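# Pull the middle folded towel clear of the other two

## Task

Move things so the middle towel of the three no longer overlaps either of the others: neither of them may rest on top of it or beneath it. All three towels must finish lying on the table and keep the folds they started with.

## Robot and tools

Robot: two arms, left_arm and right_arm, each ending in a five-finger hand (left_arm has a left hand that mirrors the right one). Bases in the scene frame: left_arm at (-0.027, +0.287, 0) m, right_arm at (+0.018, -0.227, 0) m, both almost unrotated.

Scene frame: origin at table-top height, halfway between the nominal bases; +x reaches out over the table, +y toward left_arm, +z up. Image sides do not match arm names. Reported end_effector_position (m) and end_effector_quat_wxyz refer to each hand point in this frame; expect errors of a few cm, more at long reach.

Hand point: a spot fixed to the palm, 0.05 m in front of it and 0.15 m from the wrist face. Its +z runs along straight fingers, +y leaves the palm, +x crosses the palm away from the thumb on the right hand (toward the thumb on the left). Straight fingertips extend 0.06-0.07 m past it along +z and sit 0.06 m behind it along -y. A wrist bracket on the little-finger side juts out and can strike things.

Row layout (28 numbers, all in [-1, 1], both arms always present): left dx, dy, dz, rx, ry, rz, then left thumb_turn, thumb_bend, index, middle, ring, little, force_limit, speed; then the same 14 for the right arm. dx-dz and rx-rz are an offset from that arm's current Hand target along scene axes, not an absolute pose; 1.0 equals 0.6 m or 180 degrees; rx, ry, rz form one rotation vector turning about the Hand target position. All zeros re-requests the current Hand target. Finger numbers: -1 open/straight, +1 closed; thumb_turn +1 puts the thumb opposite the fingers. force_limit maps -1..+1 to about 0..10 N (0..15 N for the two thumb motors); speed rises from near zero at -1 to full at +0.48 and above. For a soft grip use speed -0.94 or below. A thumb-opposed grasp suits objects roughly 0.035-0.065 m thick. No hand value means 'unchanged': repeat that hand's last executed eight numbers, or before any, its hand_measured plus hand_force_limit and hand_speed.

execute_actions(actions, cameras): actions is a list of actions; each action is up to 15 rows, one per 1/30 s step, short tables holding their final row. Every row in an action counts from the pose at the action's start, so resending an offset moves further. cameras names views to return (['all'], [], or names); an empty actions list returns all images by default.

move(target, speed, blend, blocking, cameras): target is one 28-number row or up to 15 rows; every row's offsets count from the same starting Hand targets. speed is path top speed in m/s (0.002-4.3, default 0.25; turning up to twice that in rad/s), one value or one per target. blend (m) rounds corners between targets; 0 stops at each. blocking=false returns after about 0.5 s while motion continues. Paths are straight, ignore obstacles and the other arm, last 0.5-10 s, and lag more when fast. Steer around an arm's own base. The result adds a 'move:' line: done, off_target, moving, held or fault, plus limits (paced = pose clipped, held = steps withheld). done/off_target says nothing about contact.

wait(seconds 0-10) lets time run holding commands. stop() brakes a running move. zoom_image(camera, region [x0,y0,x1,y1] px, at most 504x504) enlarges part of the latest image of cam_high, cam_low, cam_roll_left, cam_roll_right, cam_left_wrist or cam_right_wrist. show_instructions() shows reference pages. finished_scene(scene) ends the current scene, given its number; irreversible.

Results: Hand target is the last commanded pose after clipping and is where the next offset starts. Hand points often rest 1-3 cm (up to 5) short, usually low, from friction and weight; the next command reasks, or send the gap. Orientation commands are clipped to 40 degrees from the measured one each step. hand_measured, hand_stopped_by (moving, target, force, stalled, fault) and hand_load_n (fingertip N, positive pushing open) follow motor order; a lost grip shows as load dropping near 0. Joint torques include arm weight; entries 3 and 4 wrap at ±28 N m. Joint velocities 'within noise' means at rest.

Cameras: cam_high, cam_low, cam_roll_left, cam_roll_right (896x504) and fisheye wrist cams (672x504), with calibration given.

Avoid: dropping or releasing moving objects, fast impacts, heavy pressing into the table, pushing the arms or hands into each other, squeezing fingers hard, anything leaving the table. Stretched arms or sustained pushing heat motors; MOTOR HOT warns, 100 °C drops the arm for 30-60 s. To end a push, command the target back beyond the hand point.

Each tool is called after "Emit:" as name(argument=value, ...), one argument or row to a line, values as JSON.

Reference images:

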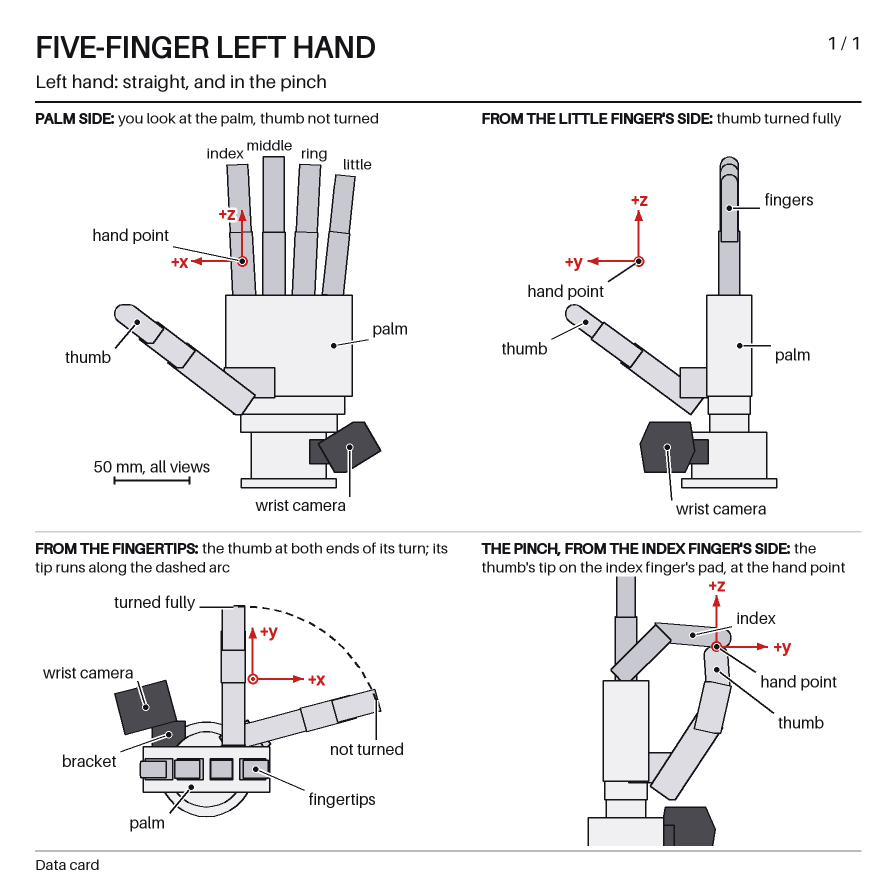

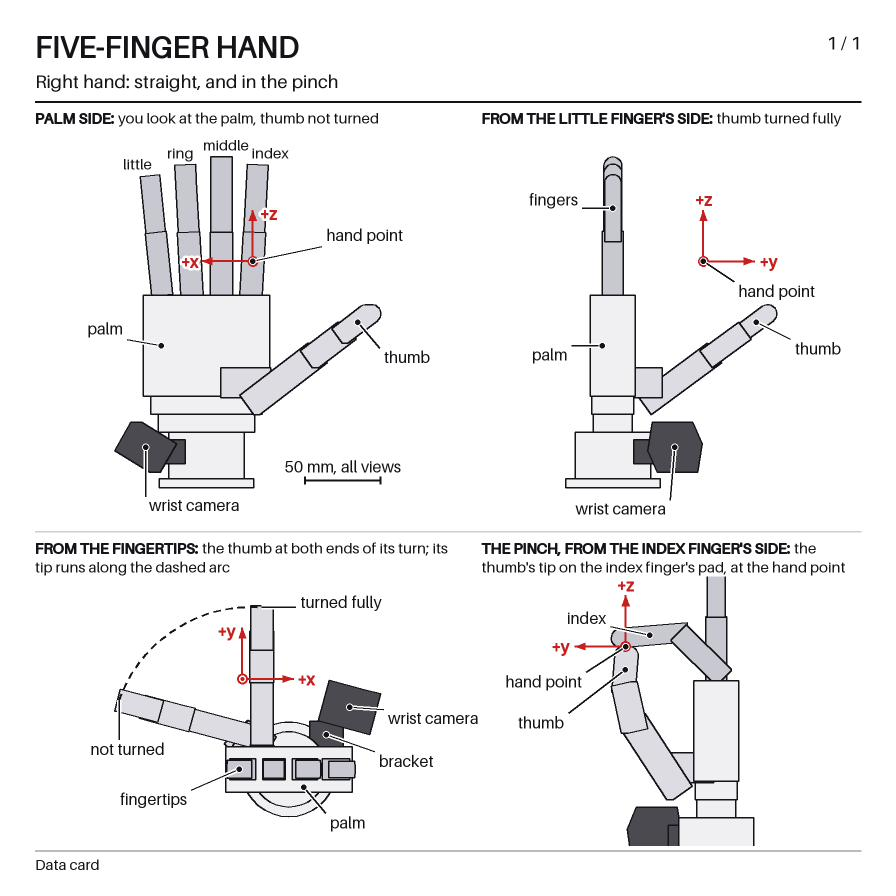

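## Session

Emit:
execute_actions(
  actions=[],
)

Emit:
zoom_image(
  camera="cam_high",
  region=[360, 140, 580, 300],
)

Emit:
zoom_image(
  camera="cam_roll_left",
  region=[330, 200, 550, 330],
)

Emit:
zoom_image(
  camera="cam_roll_right",
  region=[370, 200, 590, 330],
)

Scene clock: 0.00 s.
left_arm: end_effector_position=(+0.3790, +0.0301, +0.2690) hand_measured=(-1.000, -1.000, -1.000, -1.000, -1.000, -1.000) hand_load_n=(+0.5, +0.0, +0.0, +0.0, +0.0, +0.0) hand_stopped_by=(target, target, target, target, target, target) hand_force_limit=0.00 hand_speed=-0.80 end_effector_quat_wxyz=(+0.462, +0.183, +0.783, -0.375) | right_arm: end_effector_position=(+0.5879, -0.2528, +0.1211) hand_measured=(-1.000, -1.000, -1.000, -1.000, -1.000, -1.000) hand_load_n=(+0.0, +0.0, +0.0, +0.0, +0.0, +0.0) hand_stopped_by=(target, target, target, target, target, target) hand_force_limit=0.00 hand_speed=-0.80 end_effector_quat_wxyz=(-0.169, -0.455, +0.839, -0.244)
Joint positions: left_arm=[-0.539 0.971 0.759 -0.108 0.393 1.245] | right_arm=[0.055 2.023 1.876 -1.538 0.594 0.669]
Joint velocities: within noise
Joint torques (N m): no reading
Motor temperatures (°C): left_arm=[24 31 29 26 26 27] | right_arm=[28 28 32 23 25 27]
Heat: left arm: hottest shoulder 31 °C; right arm: hottest elbow 32 °C.
Hand target: left_arm +0.3847, +0.0270, +0.2893; +0.476, +0.185, +0.772, -0.379 | right_arm +0.5935, -0.2524, +0.1220; -0.165, -0.454, +0.840, -0.246
camera_calibration:
cam_left_wrist: T_world_to_cam=[[-0.750488, -0.634616, 0.184471, 0.251997], [-0.571534, 0.483074, -0.663316, 0.380951], [0.331838, -0.603242, -0.725246, 0.198228], [0, 0, 0, 1]] pos_world=[0.341068, 0.0954736, 0.349969]
cam_right_wrist: T_world_to_cam=[[-0.965208, 0.225071, -0.1331, 0.641254], [0.237542, 0.967515, -0.0865374, 0.116914], [0.109299, -0.115143, -0.987317, 0.142892], [0, 0, 0, 1]] pos_world=[0.575554, -0.240991, 0.236548]

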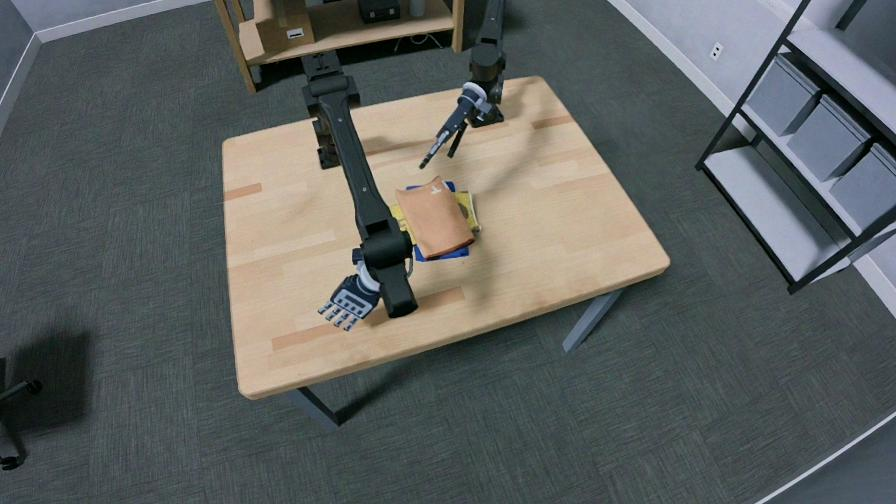

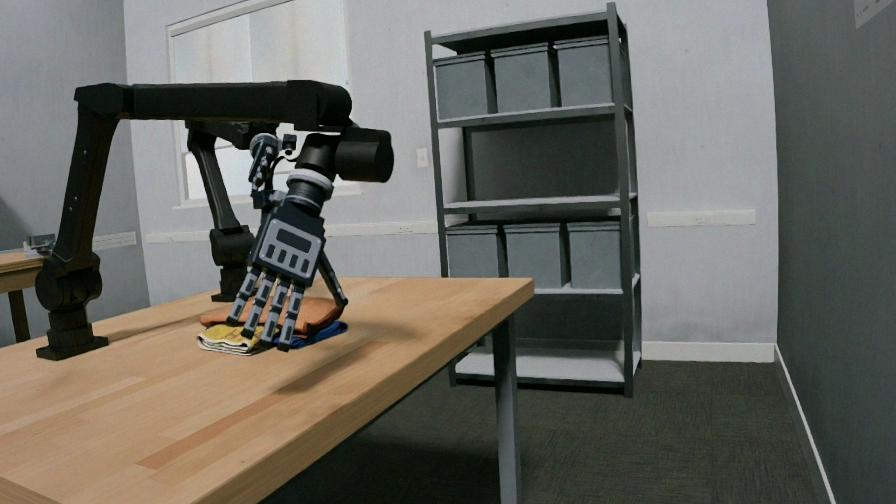

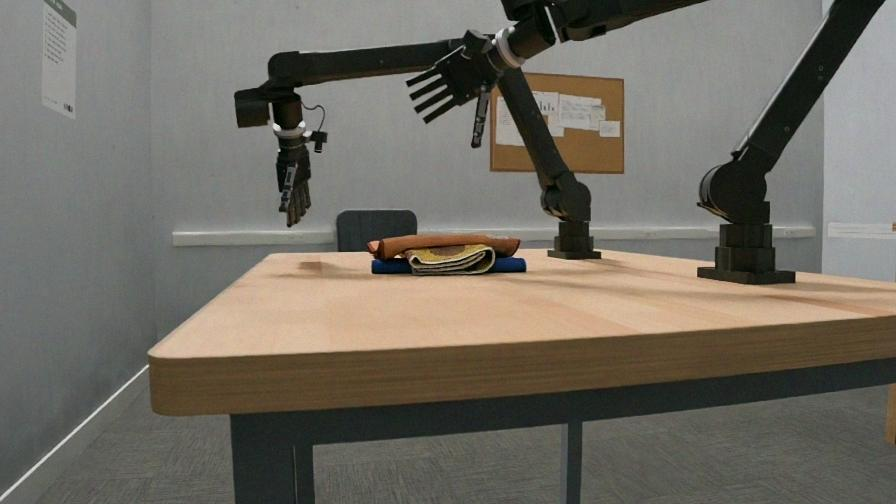

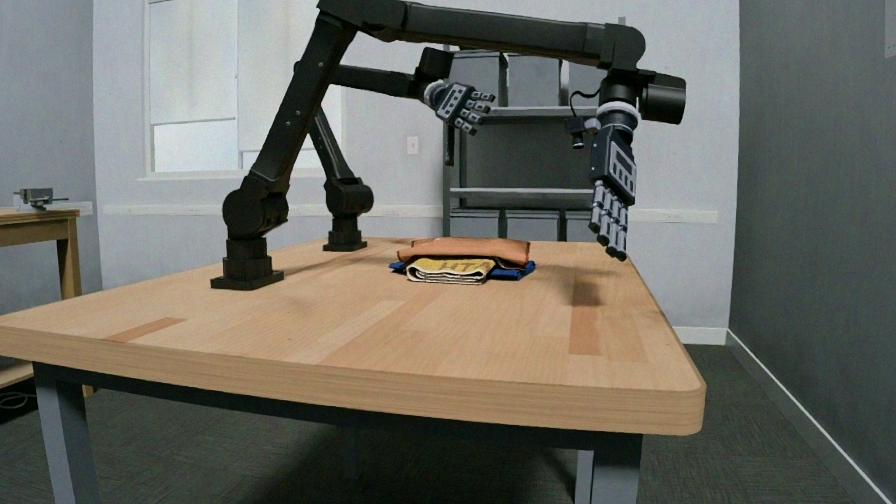

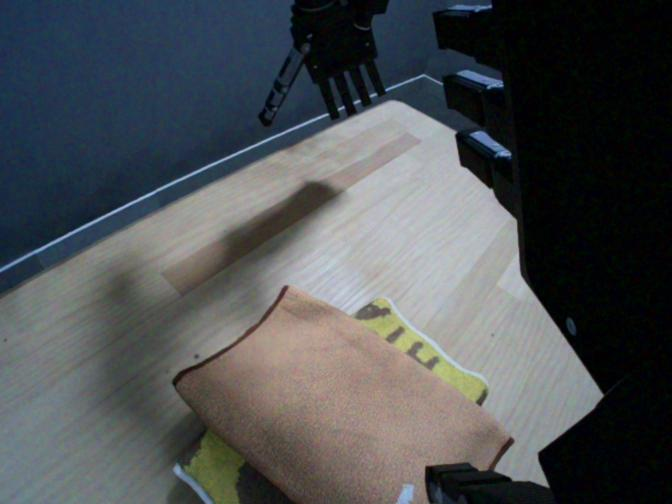

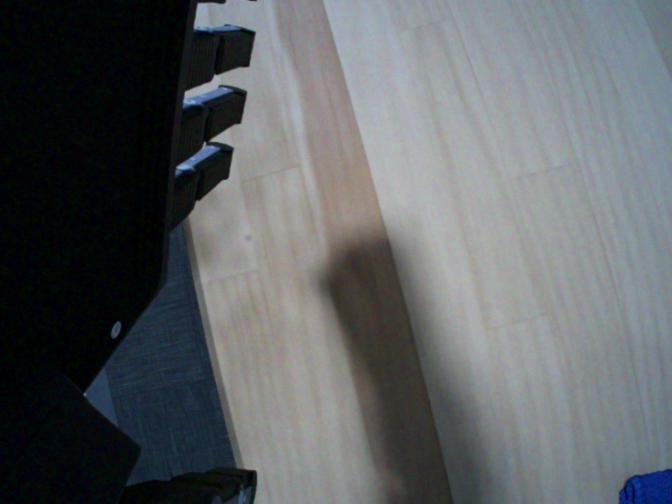

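Scaled by 2.291 from the camera's 896x504 image, which has a finer 1280x720 frame.

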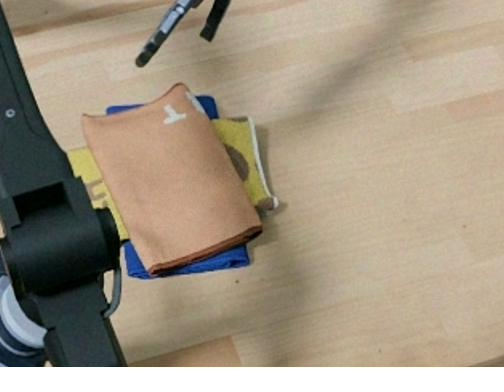

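Scaled by 2.291 from the camera's 896x504 image, which has a finer 1280x720 frame.

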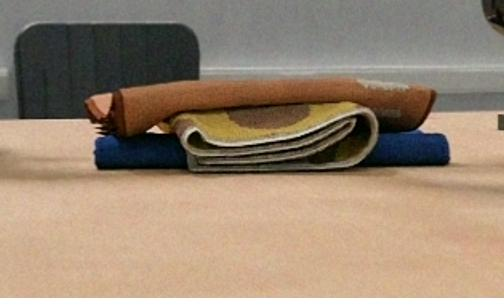

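Scaled by 2.291 from the camera's 896x504 image, which has a finer 1280x720 frame.

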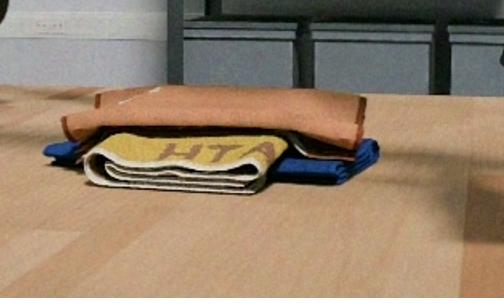

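Emit:
move(
  target=[0.017,-0.137,-0.149,-0.0722,0.4865,0.558,1,0.5,-1,-1,-1,-1,0,0,-0.381,0.054,0.047,0.1605,-0.1217,-0.341,1,-0.7,-0.1,-0.1,-0.1,-0.1,0,0],
  cameras=["all"],
  speed=0.3,
)

Emit:
zoom_image(
  camera="cam_high",
  region=[340, 130, 560, 290],
)

Emit:
zoom_image(
  camera="cam_roll_right",
  region=[370, 200, 590, 330],
)

Scene clock: 82.90 s.
left_arm: end_effector_position=(+0.3820, -0.0508, +0.1897) hand_measured=(+1.000, +0.500, -1.000, -1.000, -1.000, -1.000) hand_load_n=(+0.0, +0.0, +0.0, +0.0, +0.0, +0.0) hand_stopped_by=(target, target, target, target, target, target) hand_force_limit=0.00 hand_speed=0.00 end_effector_quat_wxyz=(+0.001, +0.725, -0.688, -0.012) | right_arm: end_effector_position=(+0.3662, -0.2145, +0.1539) hand_measured=(+1.000, -0.700, -0.100, -0.100, -0.100, -0.100) hand_load_n=(+0.0, +0.0, +0.0, +0.0, +0.0, +0.0) hand_stopped_by=(target, target, target, target, target, target) hand_force_limit=0.00 hand_speed=0.00 end_effector_quat_wxyz=(+0.000, +0.042, +0.999, -0.001)
Joint positions: left_arm=[-0.617 1.827 1.768 -1.536 -0.002 -0.628] | right_arm=[-0.141 1.188 0.964 -1.347 0.003 1.516]
Joint torques (N m): left_arm=[1.44 -12.1 12.89 0.03 0.02 -0.12] | right_arm=[0.15 -5.07 6.58 0.4 -0.13 0]
Motor temperatures (°C): left_arm=[24 31 38 26 26 27] | right_arm=[28 32 40 23 26 27]
Heat: left arm: hottest elbow 38 °C; right arm: hottest elbow 40 °C.
Hand target: left_arm +0.3949, -0.0553, +0.2001; +0.000, +0.731, -0.683, +0.000 | right_arm +0.3648, -0.2200, +0.1503; +0.000, +0.057, +0.998, +0.000
Off the commanded pose: left_arm 0.017 m, 2 deg | right_arm 0.007 m, 2 deg.
move: off_target (left_arm)
camera_calibration:
cam_left_wrist: T_world_to_cam=[[0.977885, -0.209001, -0.00769313, -0.384627], [-0.177597, -0.849252, 0.497223, -0.0692117], [-0.110454, -0.484861, -0.867588, 0.292962], [0, 0, 0, 1]] pos_world=[0.396188, 0.00288002, 0.285625]
cam_right_wrist: T_world_to_cam=[[-0.207483, 0.977222, -0.0445899, 0.293251], [0.848809, 0.202503, 0.48838, -0.341174], [0.486285, 0.0634821, -0.871491, 0.0864249], [0, 0, 0, 1]] pos_world=[0.308409, -0.222969, 0.255017]

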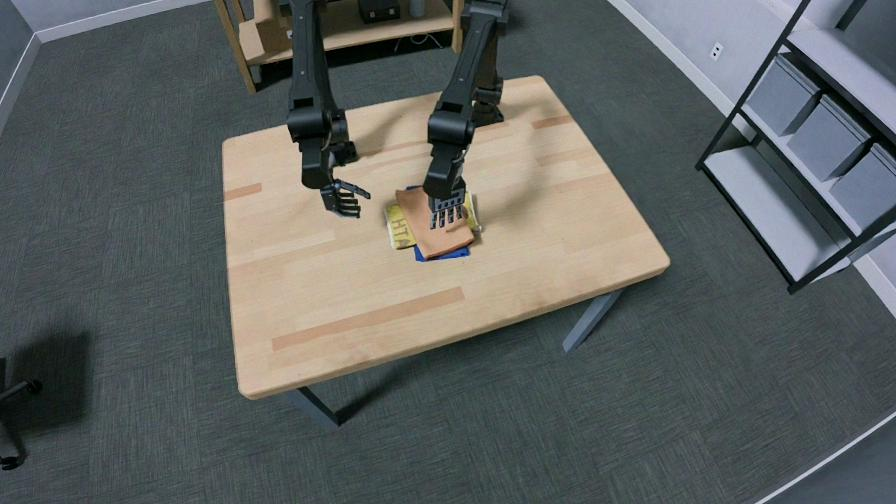

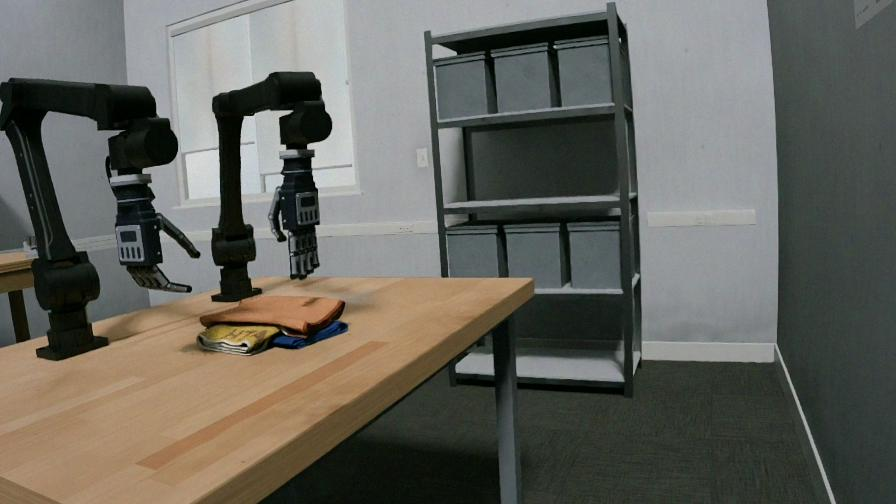

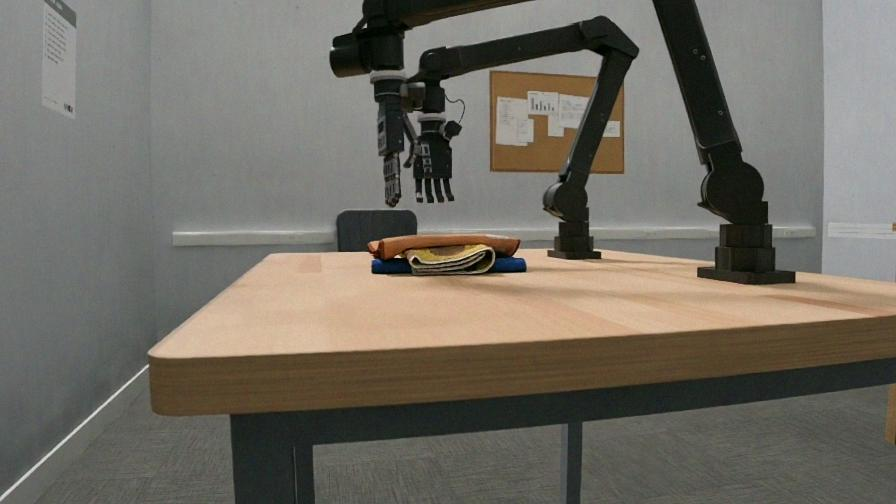

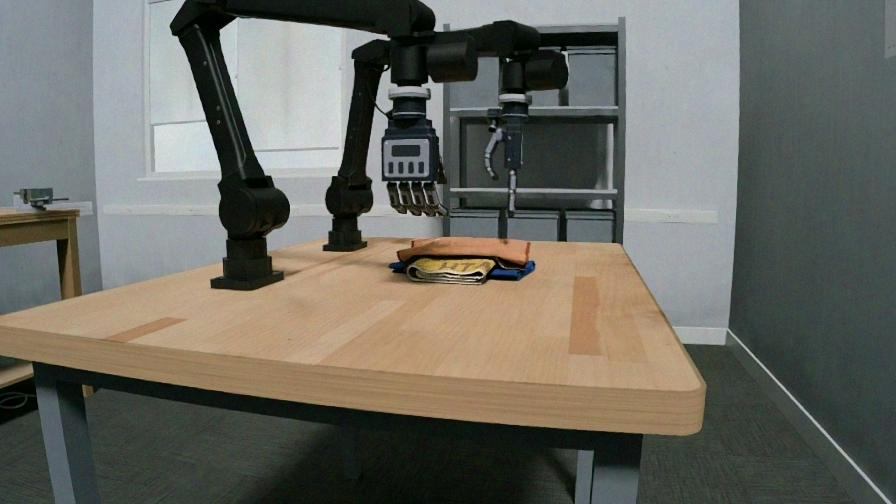

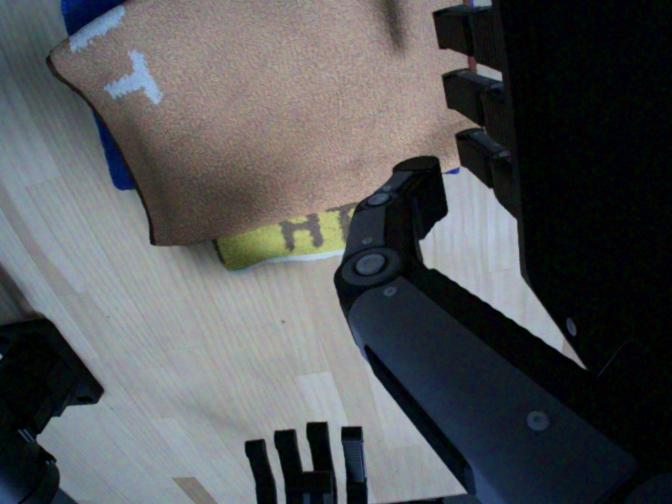

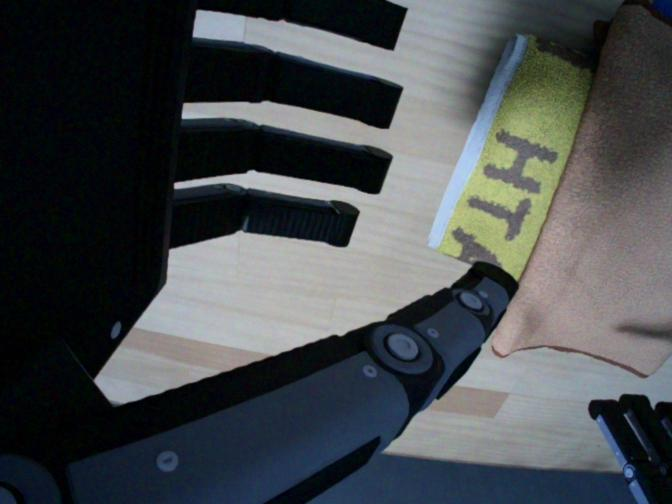

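Scaled by 2.291 from the camera's 896x504 image, which has a finer 1280x720 frame.

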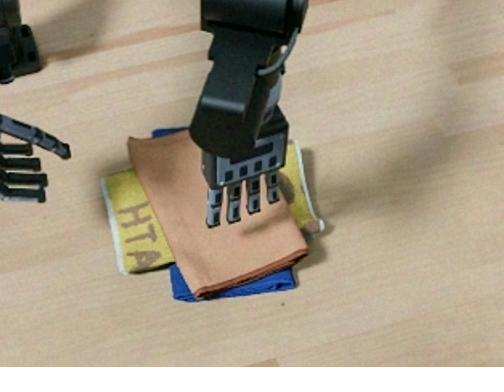

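Scaled by 2.291 from the camera's 896x504 image, which has a finer 1280x720 frame.

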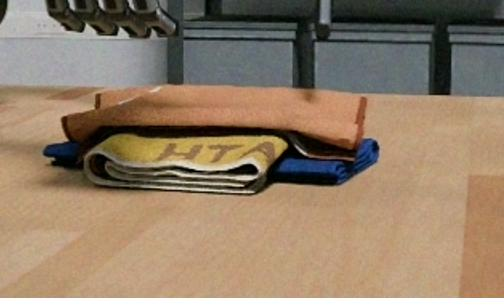

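Emit:
move(
  target=[
    [-0.013,0,-0.14,0,0,0,1,0.5,-1,-1,-1,-1,0,0,0.030,0.045,-0.15,0,0,0,1,-0.7,-0.1,-0.1,-0.1,-0.1,0,0],
    [-0.013,0,-0.175,0,0,0,1,0.5,-1,-1,-1,-1,0,0,0.030,0.045,-0.187,0,0,0,1,-0.7,-0.1,-0.1,-0.1,-0.1,0,0],
  ],
  cameras=["cam_high","cam_roll_right","cam_roll_left","cam_low","cam_right_wrist"],
  speed=[0.2,0.08],
)

Emit:
zoom_image(
  camera="cam_high",
  region=[340, 130, 560, 290],
)

Emit:
zoom_image(
  camera="cam_roll_right",
  region=[370, 200, 550, 310],
)

Scene clock: 138.43 s.
left_arm: end_effector_position=(+0.3856, -0.0534, +0.1113) hand_measured=(+1.000, +0.500, -1.000, -1.000, -1.000, -1.000) hand_load_n=(+0.0, +0.0, +0.0, -1.5, +0.0, +0.0) hand_stopped_by=(target, target, target, target, target, target) hand_force_limit=0.00 hand_speed=0.00 end_effector_quat_wxyz=(-0.002, +0.728, -0.686, +0.006) | right_arm: end_effector_position=(+0.3861, -0.1995, +0.0456) hand_measured=(+1.000, -0.700, -0.100, -0.100, -0.100, -0.100) hand_load_n=(+0.0, +0.0, +0.0, +0.0, +0.0, +0.0) hand_stopped_by=(target, target, target, target, target, target) hand_force_limit=0.00 hand_speed=0.00 end_effector_quat_wxyz=(+0.006, +0.059, +0.998, -0.001)
Joint positions: left_arm=[-0.617 1.844 1.587 -1.302 -0.002 -0.636] | right_arm=[-0.086 1.347 0.791 -1.003 0.002 1.606]
Joint torques (N m): left_arm=[0.85 -11.28 7.57 1.54 0.01 -0.13] | right_arm=[2.96 -5.13 5.86 0.44 -0.12 0.01]
Heat: left arm: hottest elbow 41 °C; right arm: hottest elbow 36 °C.
Hand target: left_arm +0.3870, -0.0552, +0.0949; +0.000, +0.731, -0.683, +0.000 | right_arm +0.3829, -0.1931, +0.0381; +0.000, +0.057, +0.998, +0.000
Off the commanded pose: left_arm 0.016 m, 1 deg | right_arm 0.010 m, 1 deg.
move: off_target (left_arm)
camera_calibration:
cam_right_wrist: T_world_to_cam=[[-0.173612, 0.983683, -0.0471798, 0.26612], [0.848669, 0.173744, 0.499573, -0.314403], [0.499619, 0.0466917, -0.864986, -0.0274038], [0, 0, 0, 1]] pos_world=[0.326717, -0.205872, 0.145919]
Images, in order (width x height): cam_high 896x504, cam_low 896x504, cam_roll_left 896x504, cam_roll_right 896x504, cam_right_wrist 672x504.

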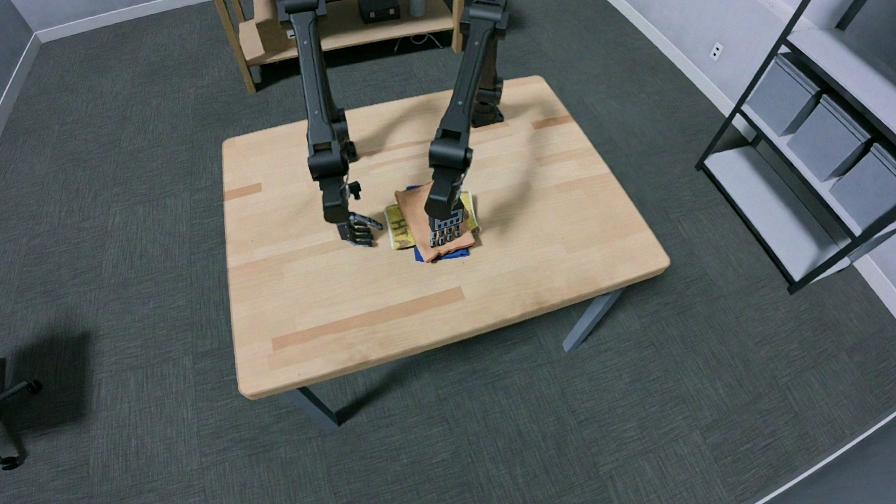

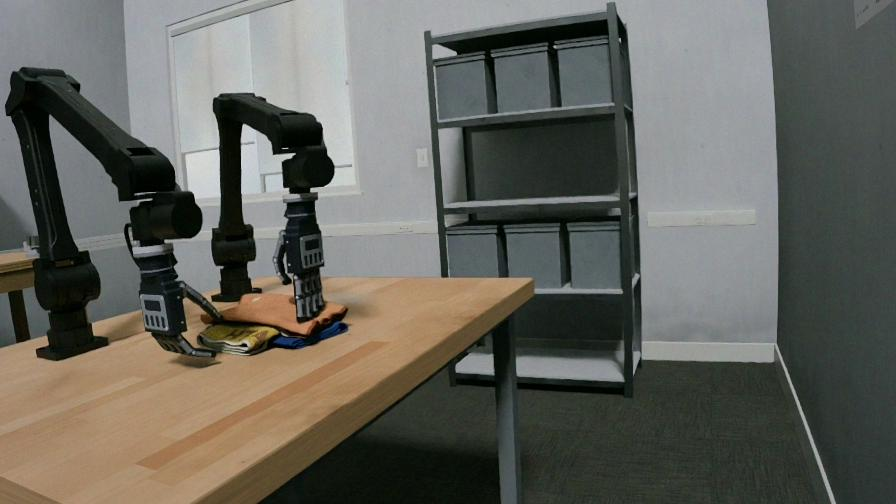

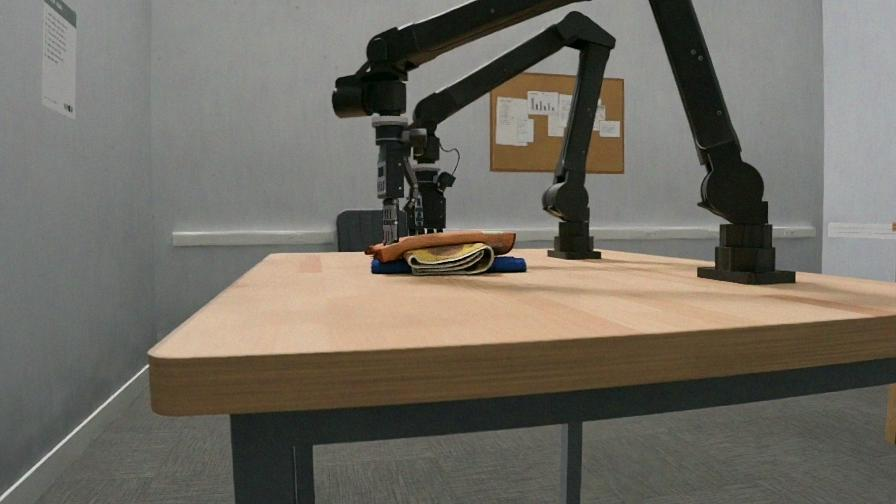

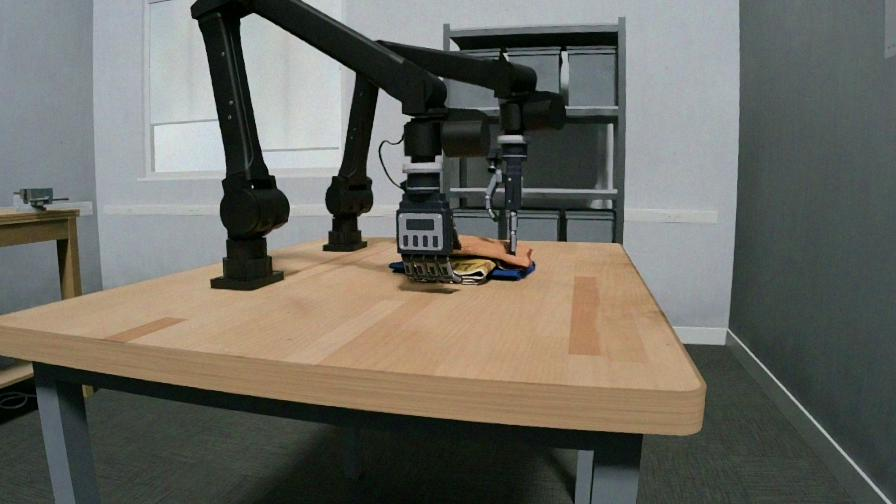

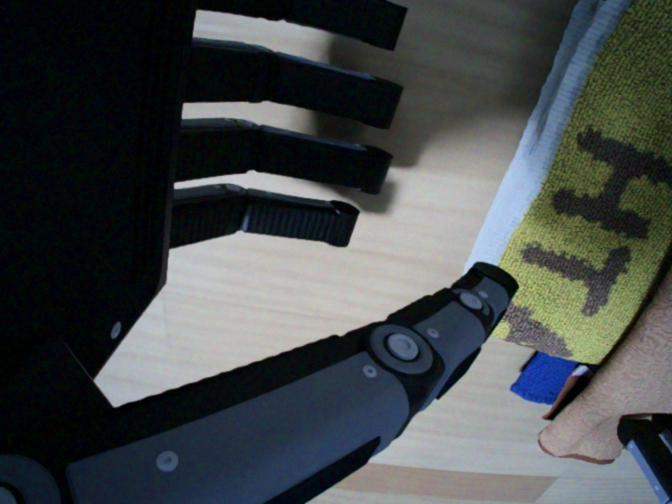

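Scaled by 2.291 from the camera's 896x504 image, which has a finer 1280x720 frame.

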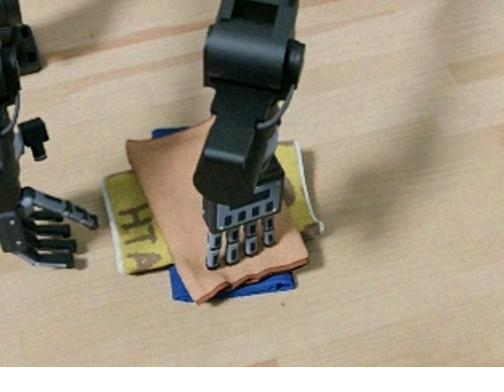

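Scaled by 2.800 from the camera's 896x504 image, which has a finer 1280x720 frame.

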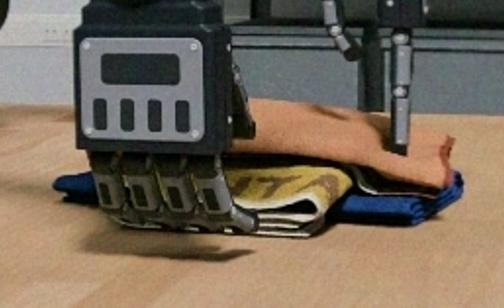

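Emit:
move(
  target=[
    [0,0,0,0,0,0,1,0.5,-1,-1,-1,-1,0,0,0.012,0,-0.0185,0,0,0,1,-0.7,-0.15,-0.05,-0.15,-0.25,0,0],
    [0,0,0,0,0,0,1,0.5,-1,-1,-1,-1,0,0,0.02,0.08,-0.0185,0,0,0,1,-0.7,-0.15,-0.05,-0.15,-0.25,0,0],
  ],
  cameras=["cam_high","cam_roll_right","cam_low","cam_right_wrist"],
  speed=0.08,
)

Emit:
zoom_image(
  camera="cam_high",
  region=[340, 130, 560, 290],
)

Emit:
zoom_image(
  camera="cam_roll_right",
  region=[370, 200, 550, 310],
)

Scene clock: 167.37 s.
left_arm: end_effector_position=(+0.3856, -0.0534, +0.1113) hand_measured=(+1.000, +0.500, -1.000, -1.000, -1.000, -1.000) hand_load_n=(+0.0, +0.0, +0.0, -1.5, +0.0, +0.0) hand_stopped_by=(target, target, target, target, target, target) hand_force_limit=0.00 hand_speed=0.00 end_effector_quat_wxyz=(-0.002, +0.728, -0.686, +0.006) | right_arm: end_effector_position=(+0.3927, -0.1571, +0.0368) hand_measured=(+1.000, -0.700, -0.150, -0.050, -0.150, -0.250) hand_load_n=(+0.0, +0.0, +0.0, +0.0, +0.0, -3.5) hand_stopped_by=(target, target, target, target, target, target) hand_force_limit=0.00 hand_speed=0.00 end_effector_quat_wxyz=(+0.008, +0.059, +0.998, -0.003)
Joint positions: left_arm=[-0.617 1.844 1.587 -1.302 -0.002 -0.636] | right_arm=[0.044 1.375 0.791 -0.972 0.007 1.735]
Joint torques (N m): left_arm=[0.91 -11.28 7.57 1.54 0.01 -0.13] | right_arm=[4.13 -3.66 6.94 0.68 -0.3 0.14]
Heat: left arm: hottest elbow 39 °C; right arm: hottest elbow 36 °C.
Hand target: left_arm +0.3870, -0.0552, +0.0949; +0.000, +0.731, -0.683, +0.000 | right_arm +0.3949, -0.1450, +0.0270; +0.000, +0.057, +0.998, +0.000
Off the commanded pose: left_arm 0.017 m, 1 deg | right_arm 0.016 m, 1 deg.
move: off_target (left_arm, right_arm)
camera_calibration:
cam_right_wrist: T_world_to_cam=[[-0.173785, 0.983449, -0.0512566, 0.225341], [0.847214, 0.175839, 0.501307, -0.321995], [0.502022, 0.0436944, -0.86375, -0.0417388], [0, 0, 0, 1]] pos_world=[0.332914, -0.163169, 0.136917]
Images, in order (width x height): cam_high 896x504, cam_low 896x504, cam_roll_right 896x504, cam_right_wrist 672x504.

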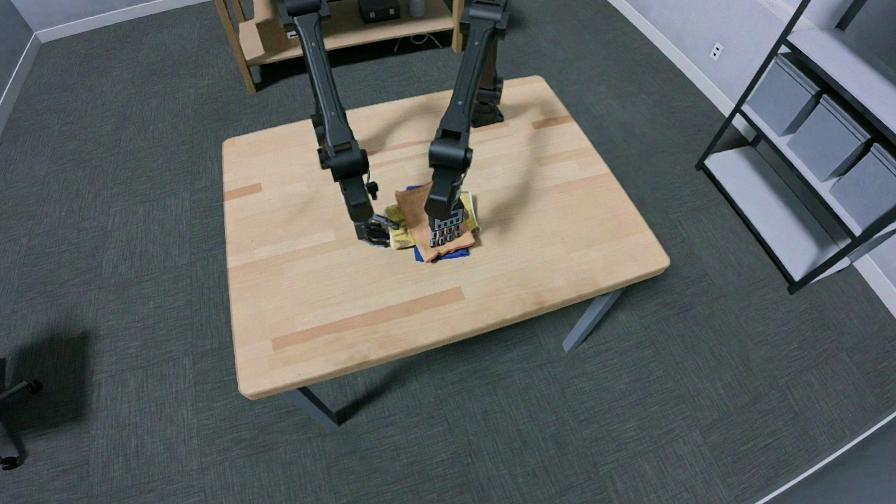

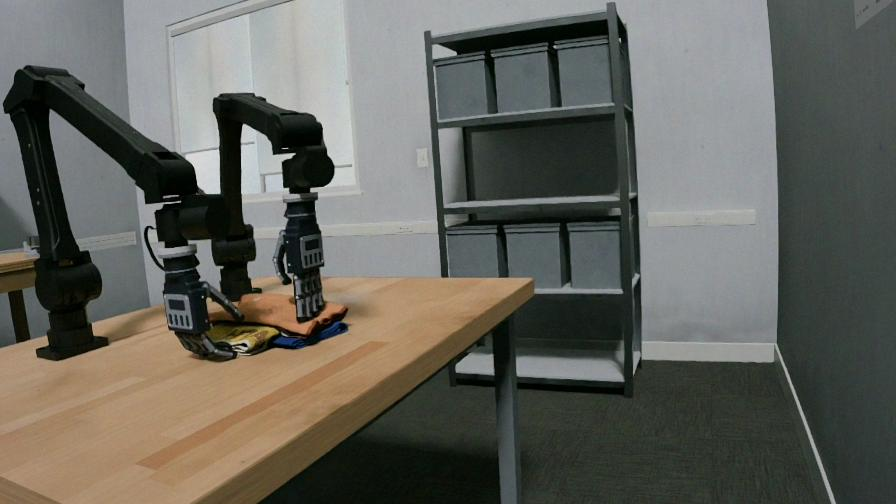

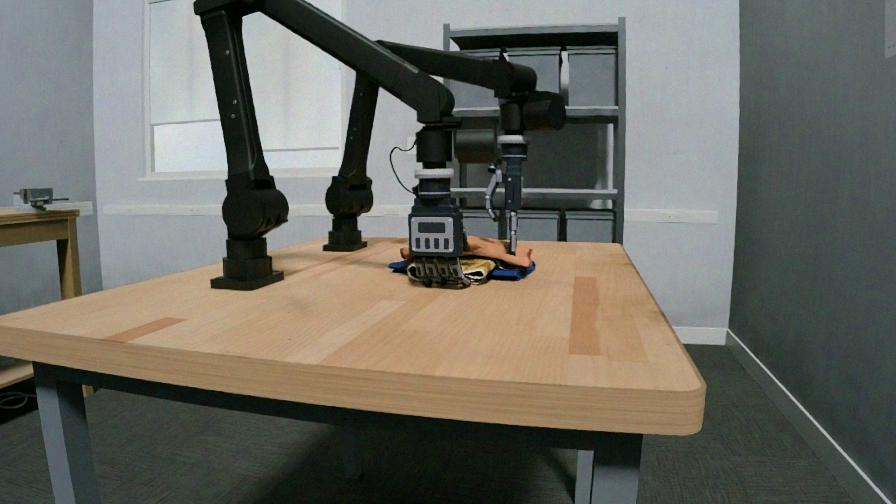

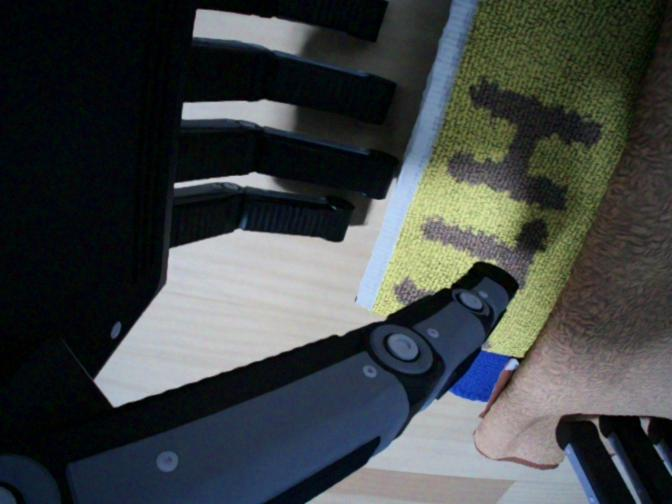

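Scaled by 2.291 from the camera's 896x504 image, which has a finer 1280x720 frame.

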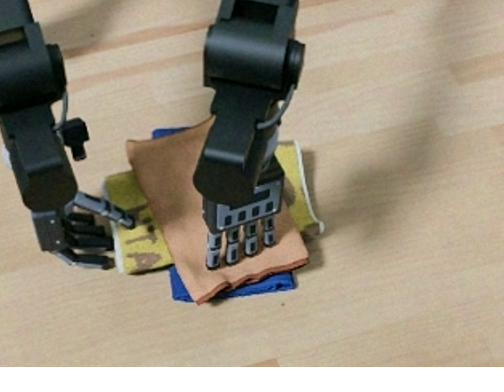

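Scaled by 2.800 from the camera's 896x504 image, which has a finer 1280x720 frame.

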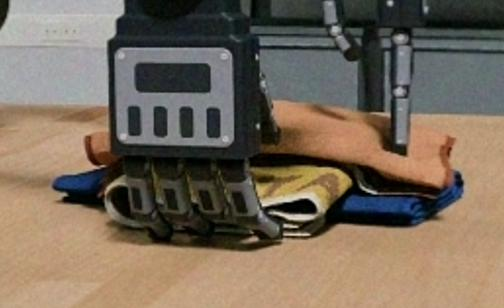

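Emit:
move(
  target=[0,0,0,0,0,0,1,0.5,-1,-1,-1,-1,0,0,0.008,0.105,0.002,0,0,0,1,-0.7,-0.15,-0.05,-0.15,-0.25,0,0],
  cameras=["cam_high","cam_roll_right","cam_low","cam_right_wrist"],
  speed=0.06,
)

Emit:
zoom_image(
  camera="cam_high",
  region=[340, 130, 560, 290],
)

Emit:
zoom_image(
  camera="cam_roll_right",
  region=[370, 200, 550, 310],
)

Scene clock: 178.40 s.
left_arm: end_effector_position=(+0.3910, -0.0509, +0.1104) hand_measured=(+1.000, +0.500, -1.000, -1.000, -1.000, -1.000) hand_load_n=(+0.0, +0.0, +0.0, +0.0, +0.0, +0.0) hand_stopped_by=(target, target, target, target, target, target) hand_force_limit=0.00 hand_speed=0.00 end_effector_quat_wxyz=(-0.009, +0.730, -0.683, +0.010) | right_arm: end_effector_position=(+0.3929, -0.1056, +0.0361) hand_measured=(+1.000, -0.700, -0.150, -0.050, -0.150, -0.250) hand_load_n=(-1.0, -0.5, +0.0, -0.5, +1.0, -4.5) hand_stopped_by=(target, target, target, target, target, target) hand_force_limit=0.00 hand_speed=0.00 end_effector_quat_wxyz=(+0.006, +0.065, +0.998, -0.008)
Joint positions: left_arm=[-0.611 1.844 1.587 -1.291 -0.014 -0.636] | right_arm=[0.203 1.395 0.811 -0.98 0.019 1.906]
Joint torques (N m): left_arm=[0.44 -11.28 7.64 1.09 0.4 -0.13] | right_arm=[5.6 -2.9 8.42 0.77 -0.72 0.19]
Heat: left arm: hottest elbow 38 °C; right arm: hottest elbow 36 °C.
Hand target: left_arm +0.3870, -0.0552, +0.0949; +0.000, +0.731, -0.683, +0.000 | right_arm +0.3996, -0.0821, +0.0282; +0.000, +0.057, +0.998, +0.000
Off the commanded pose: left_arm 0.016 m, 2 deg | right_arm 0.026 m, 1 deg.
move: off_target (left_arm, right_arm)
camera_calibration:
cam_right_wrist: T_world_to_cam=[[-0.161476, 0.985019, -0.0605257, 0.170438], [0.851668, 0.170076, 0.495718, -0.333072], [0.498586, 0.028499, -0.866372, -0.044803], [0, 0, 0, 1]] pos_world=[0.333527, -0.10996, 0.13661]
Images, in order (width x height): cam_high 896x504, cam_low 896x504, cam_roll_right 896x504, cam_right_wrist 672x504.

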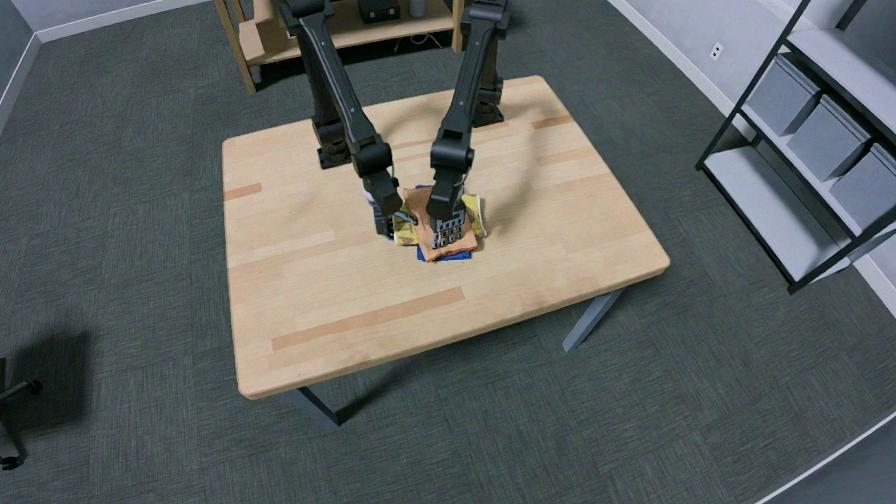

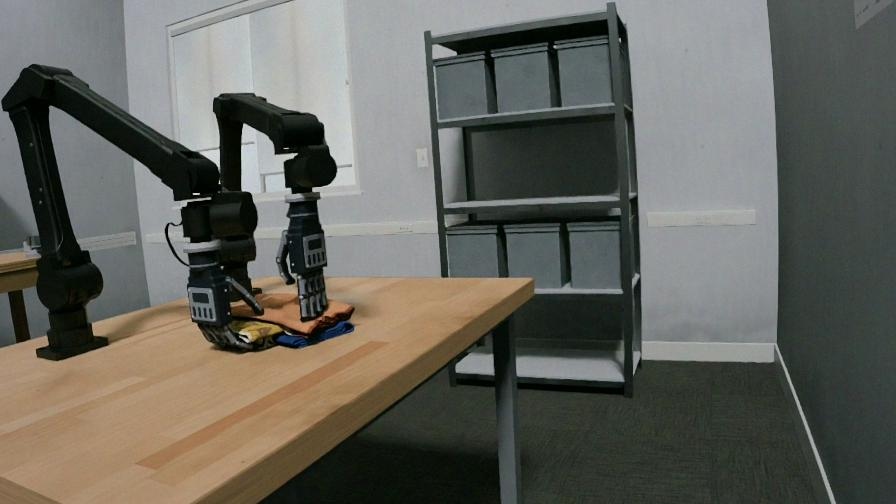

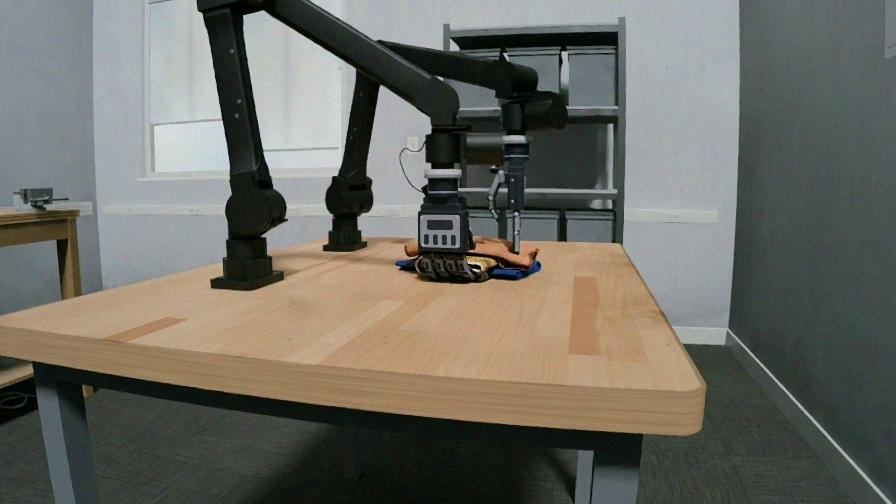

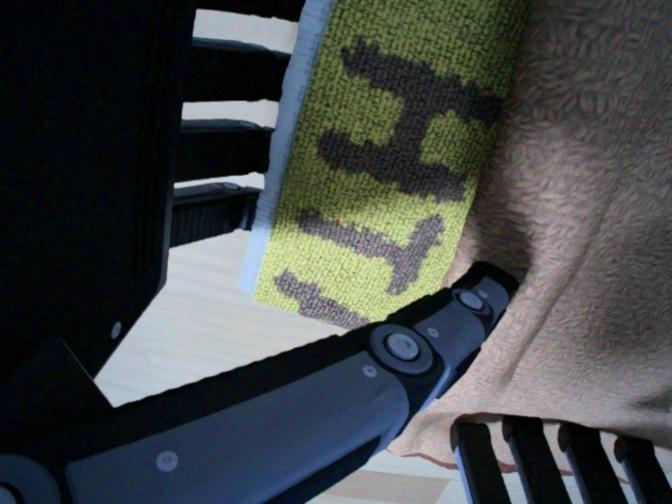

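Scaled by 2.291 from the camera's 896x504 image, which has a finer 1280x720 frame.

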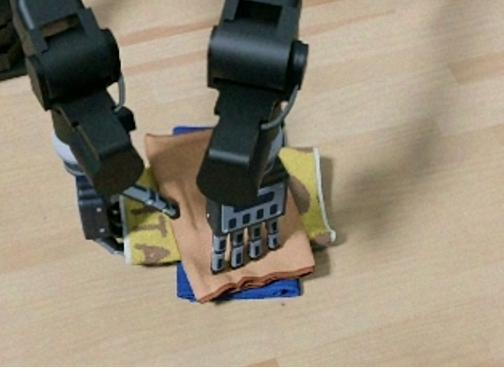

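Scaled by 2.800 from the camera's 896x504 image, which has a finer 1280x720 frame.

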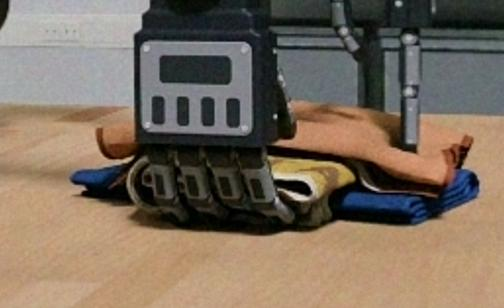

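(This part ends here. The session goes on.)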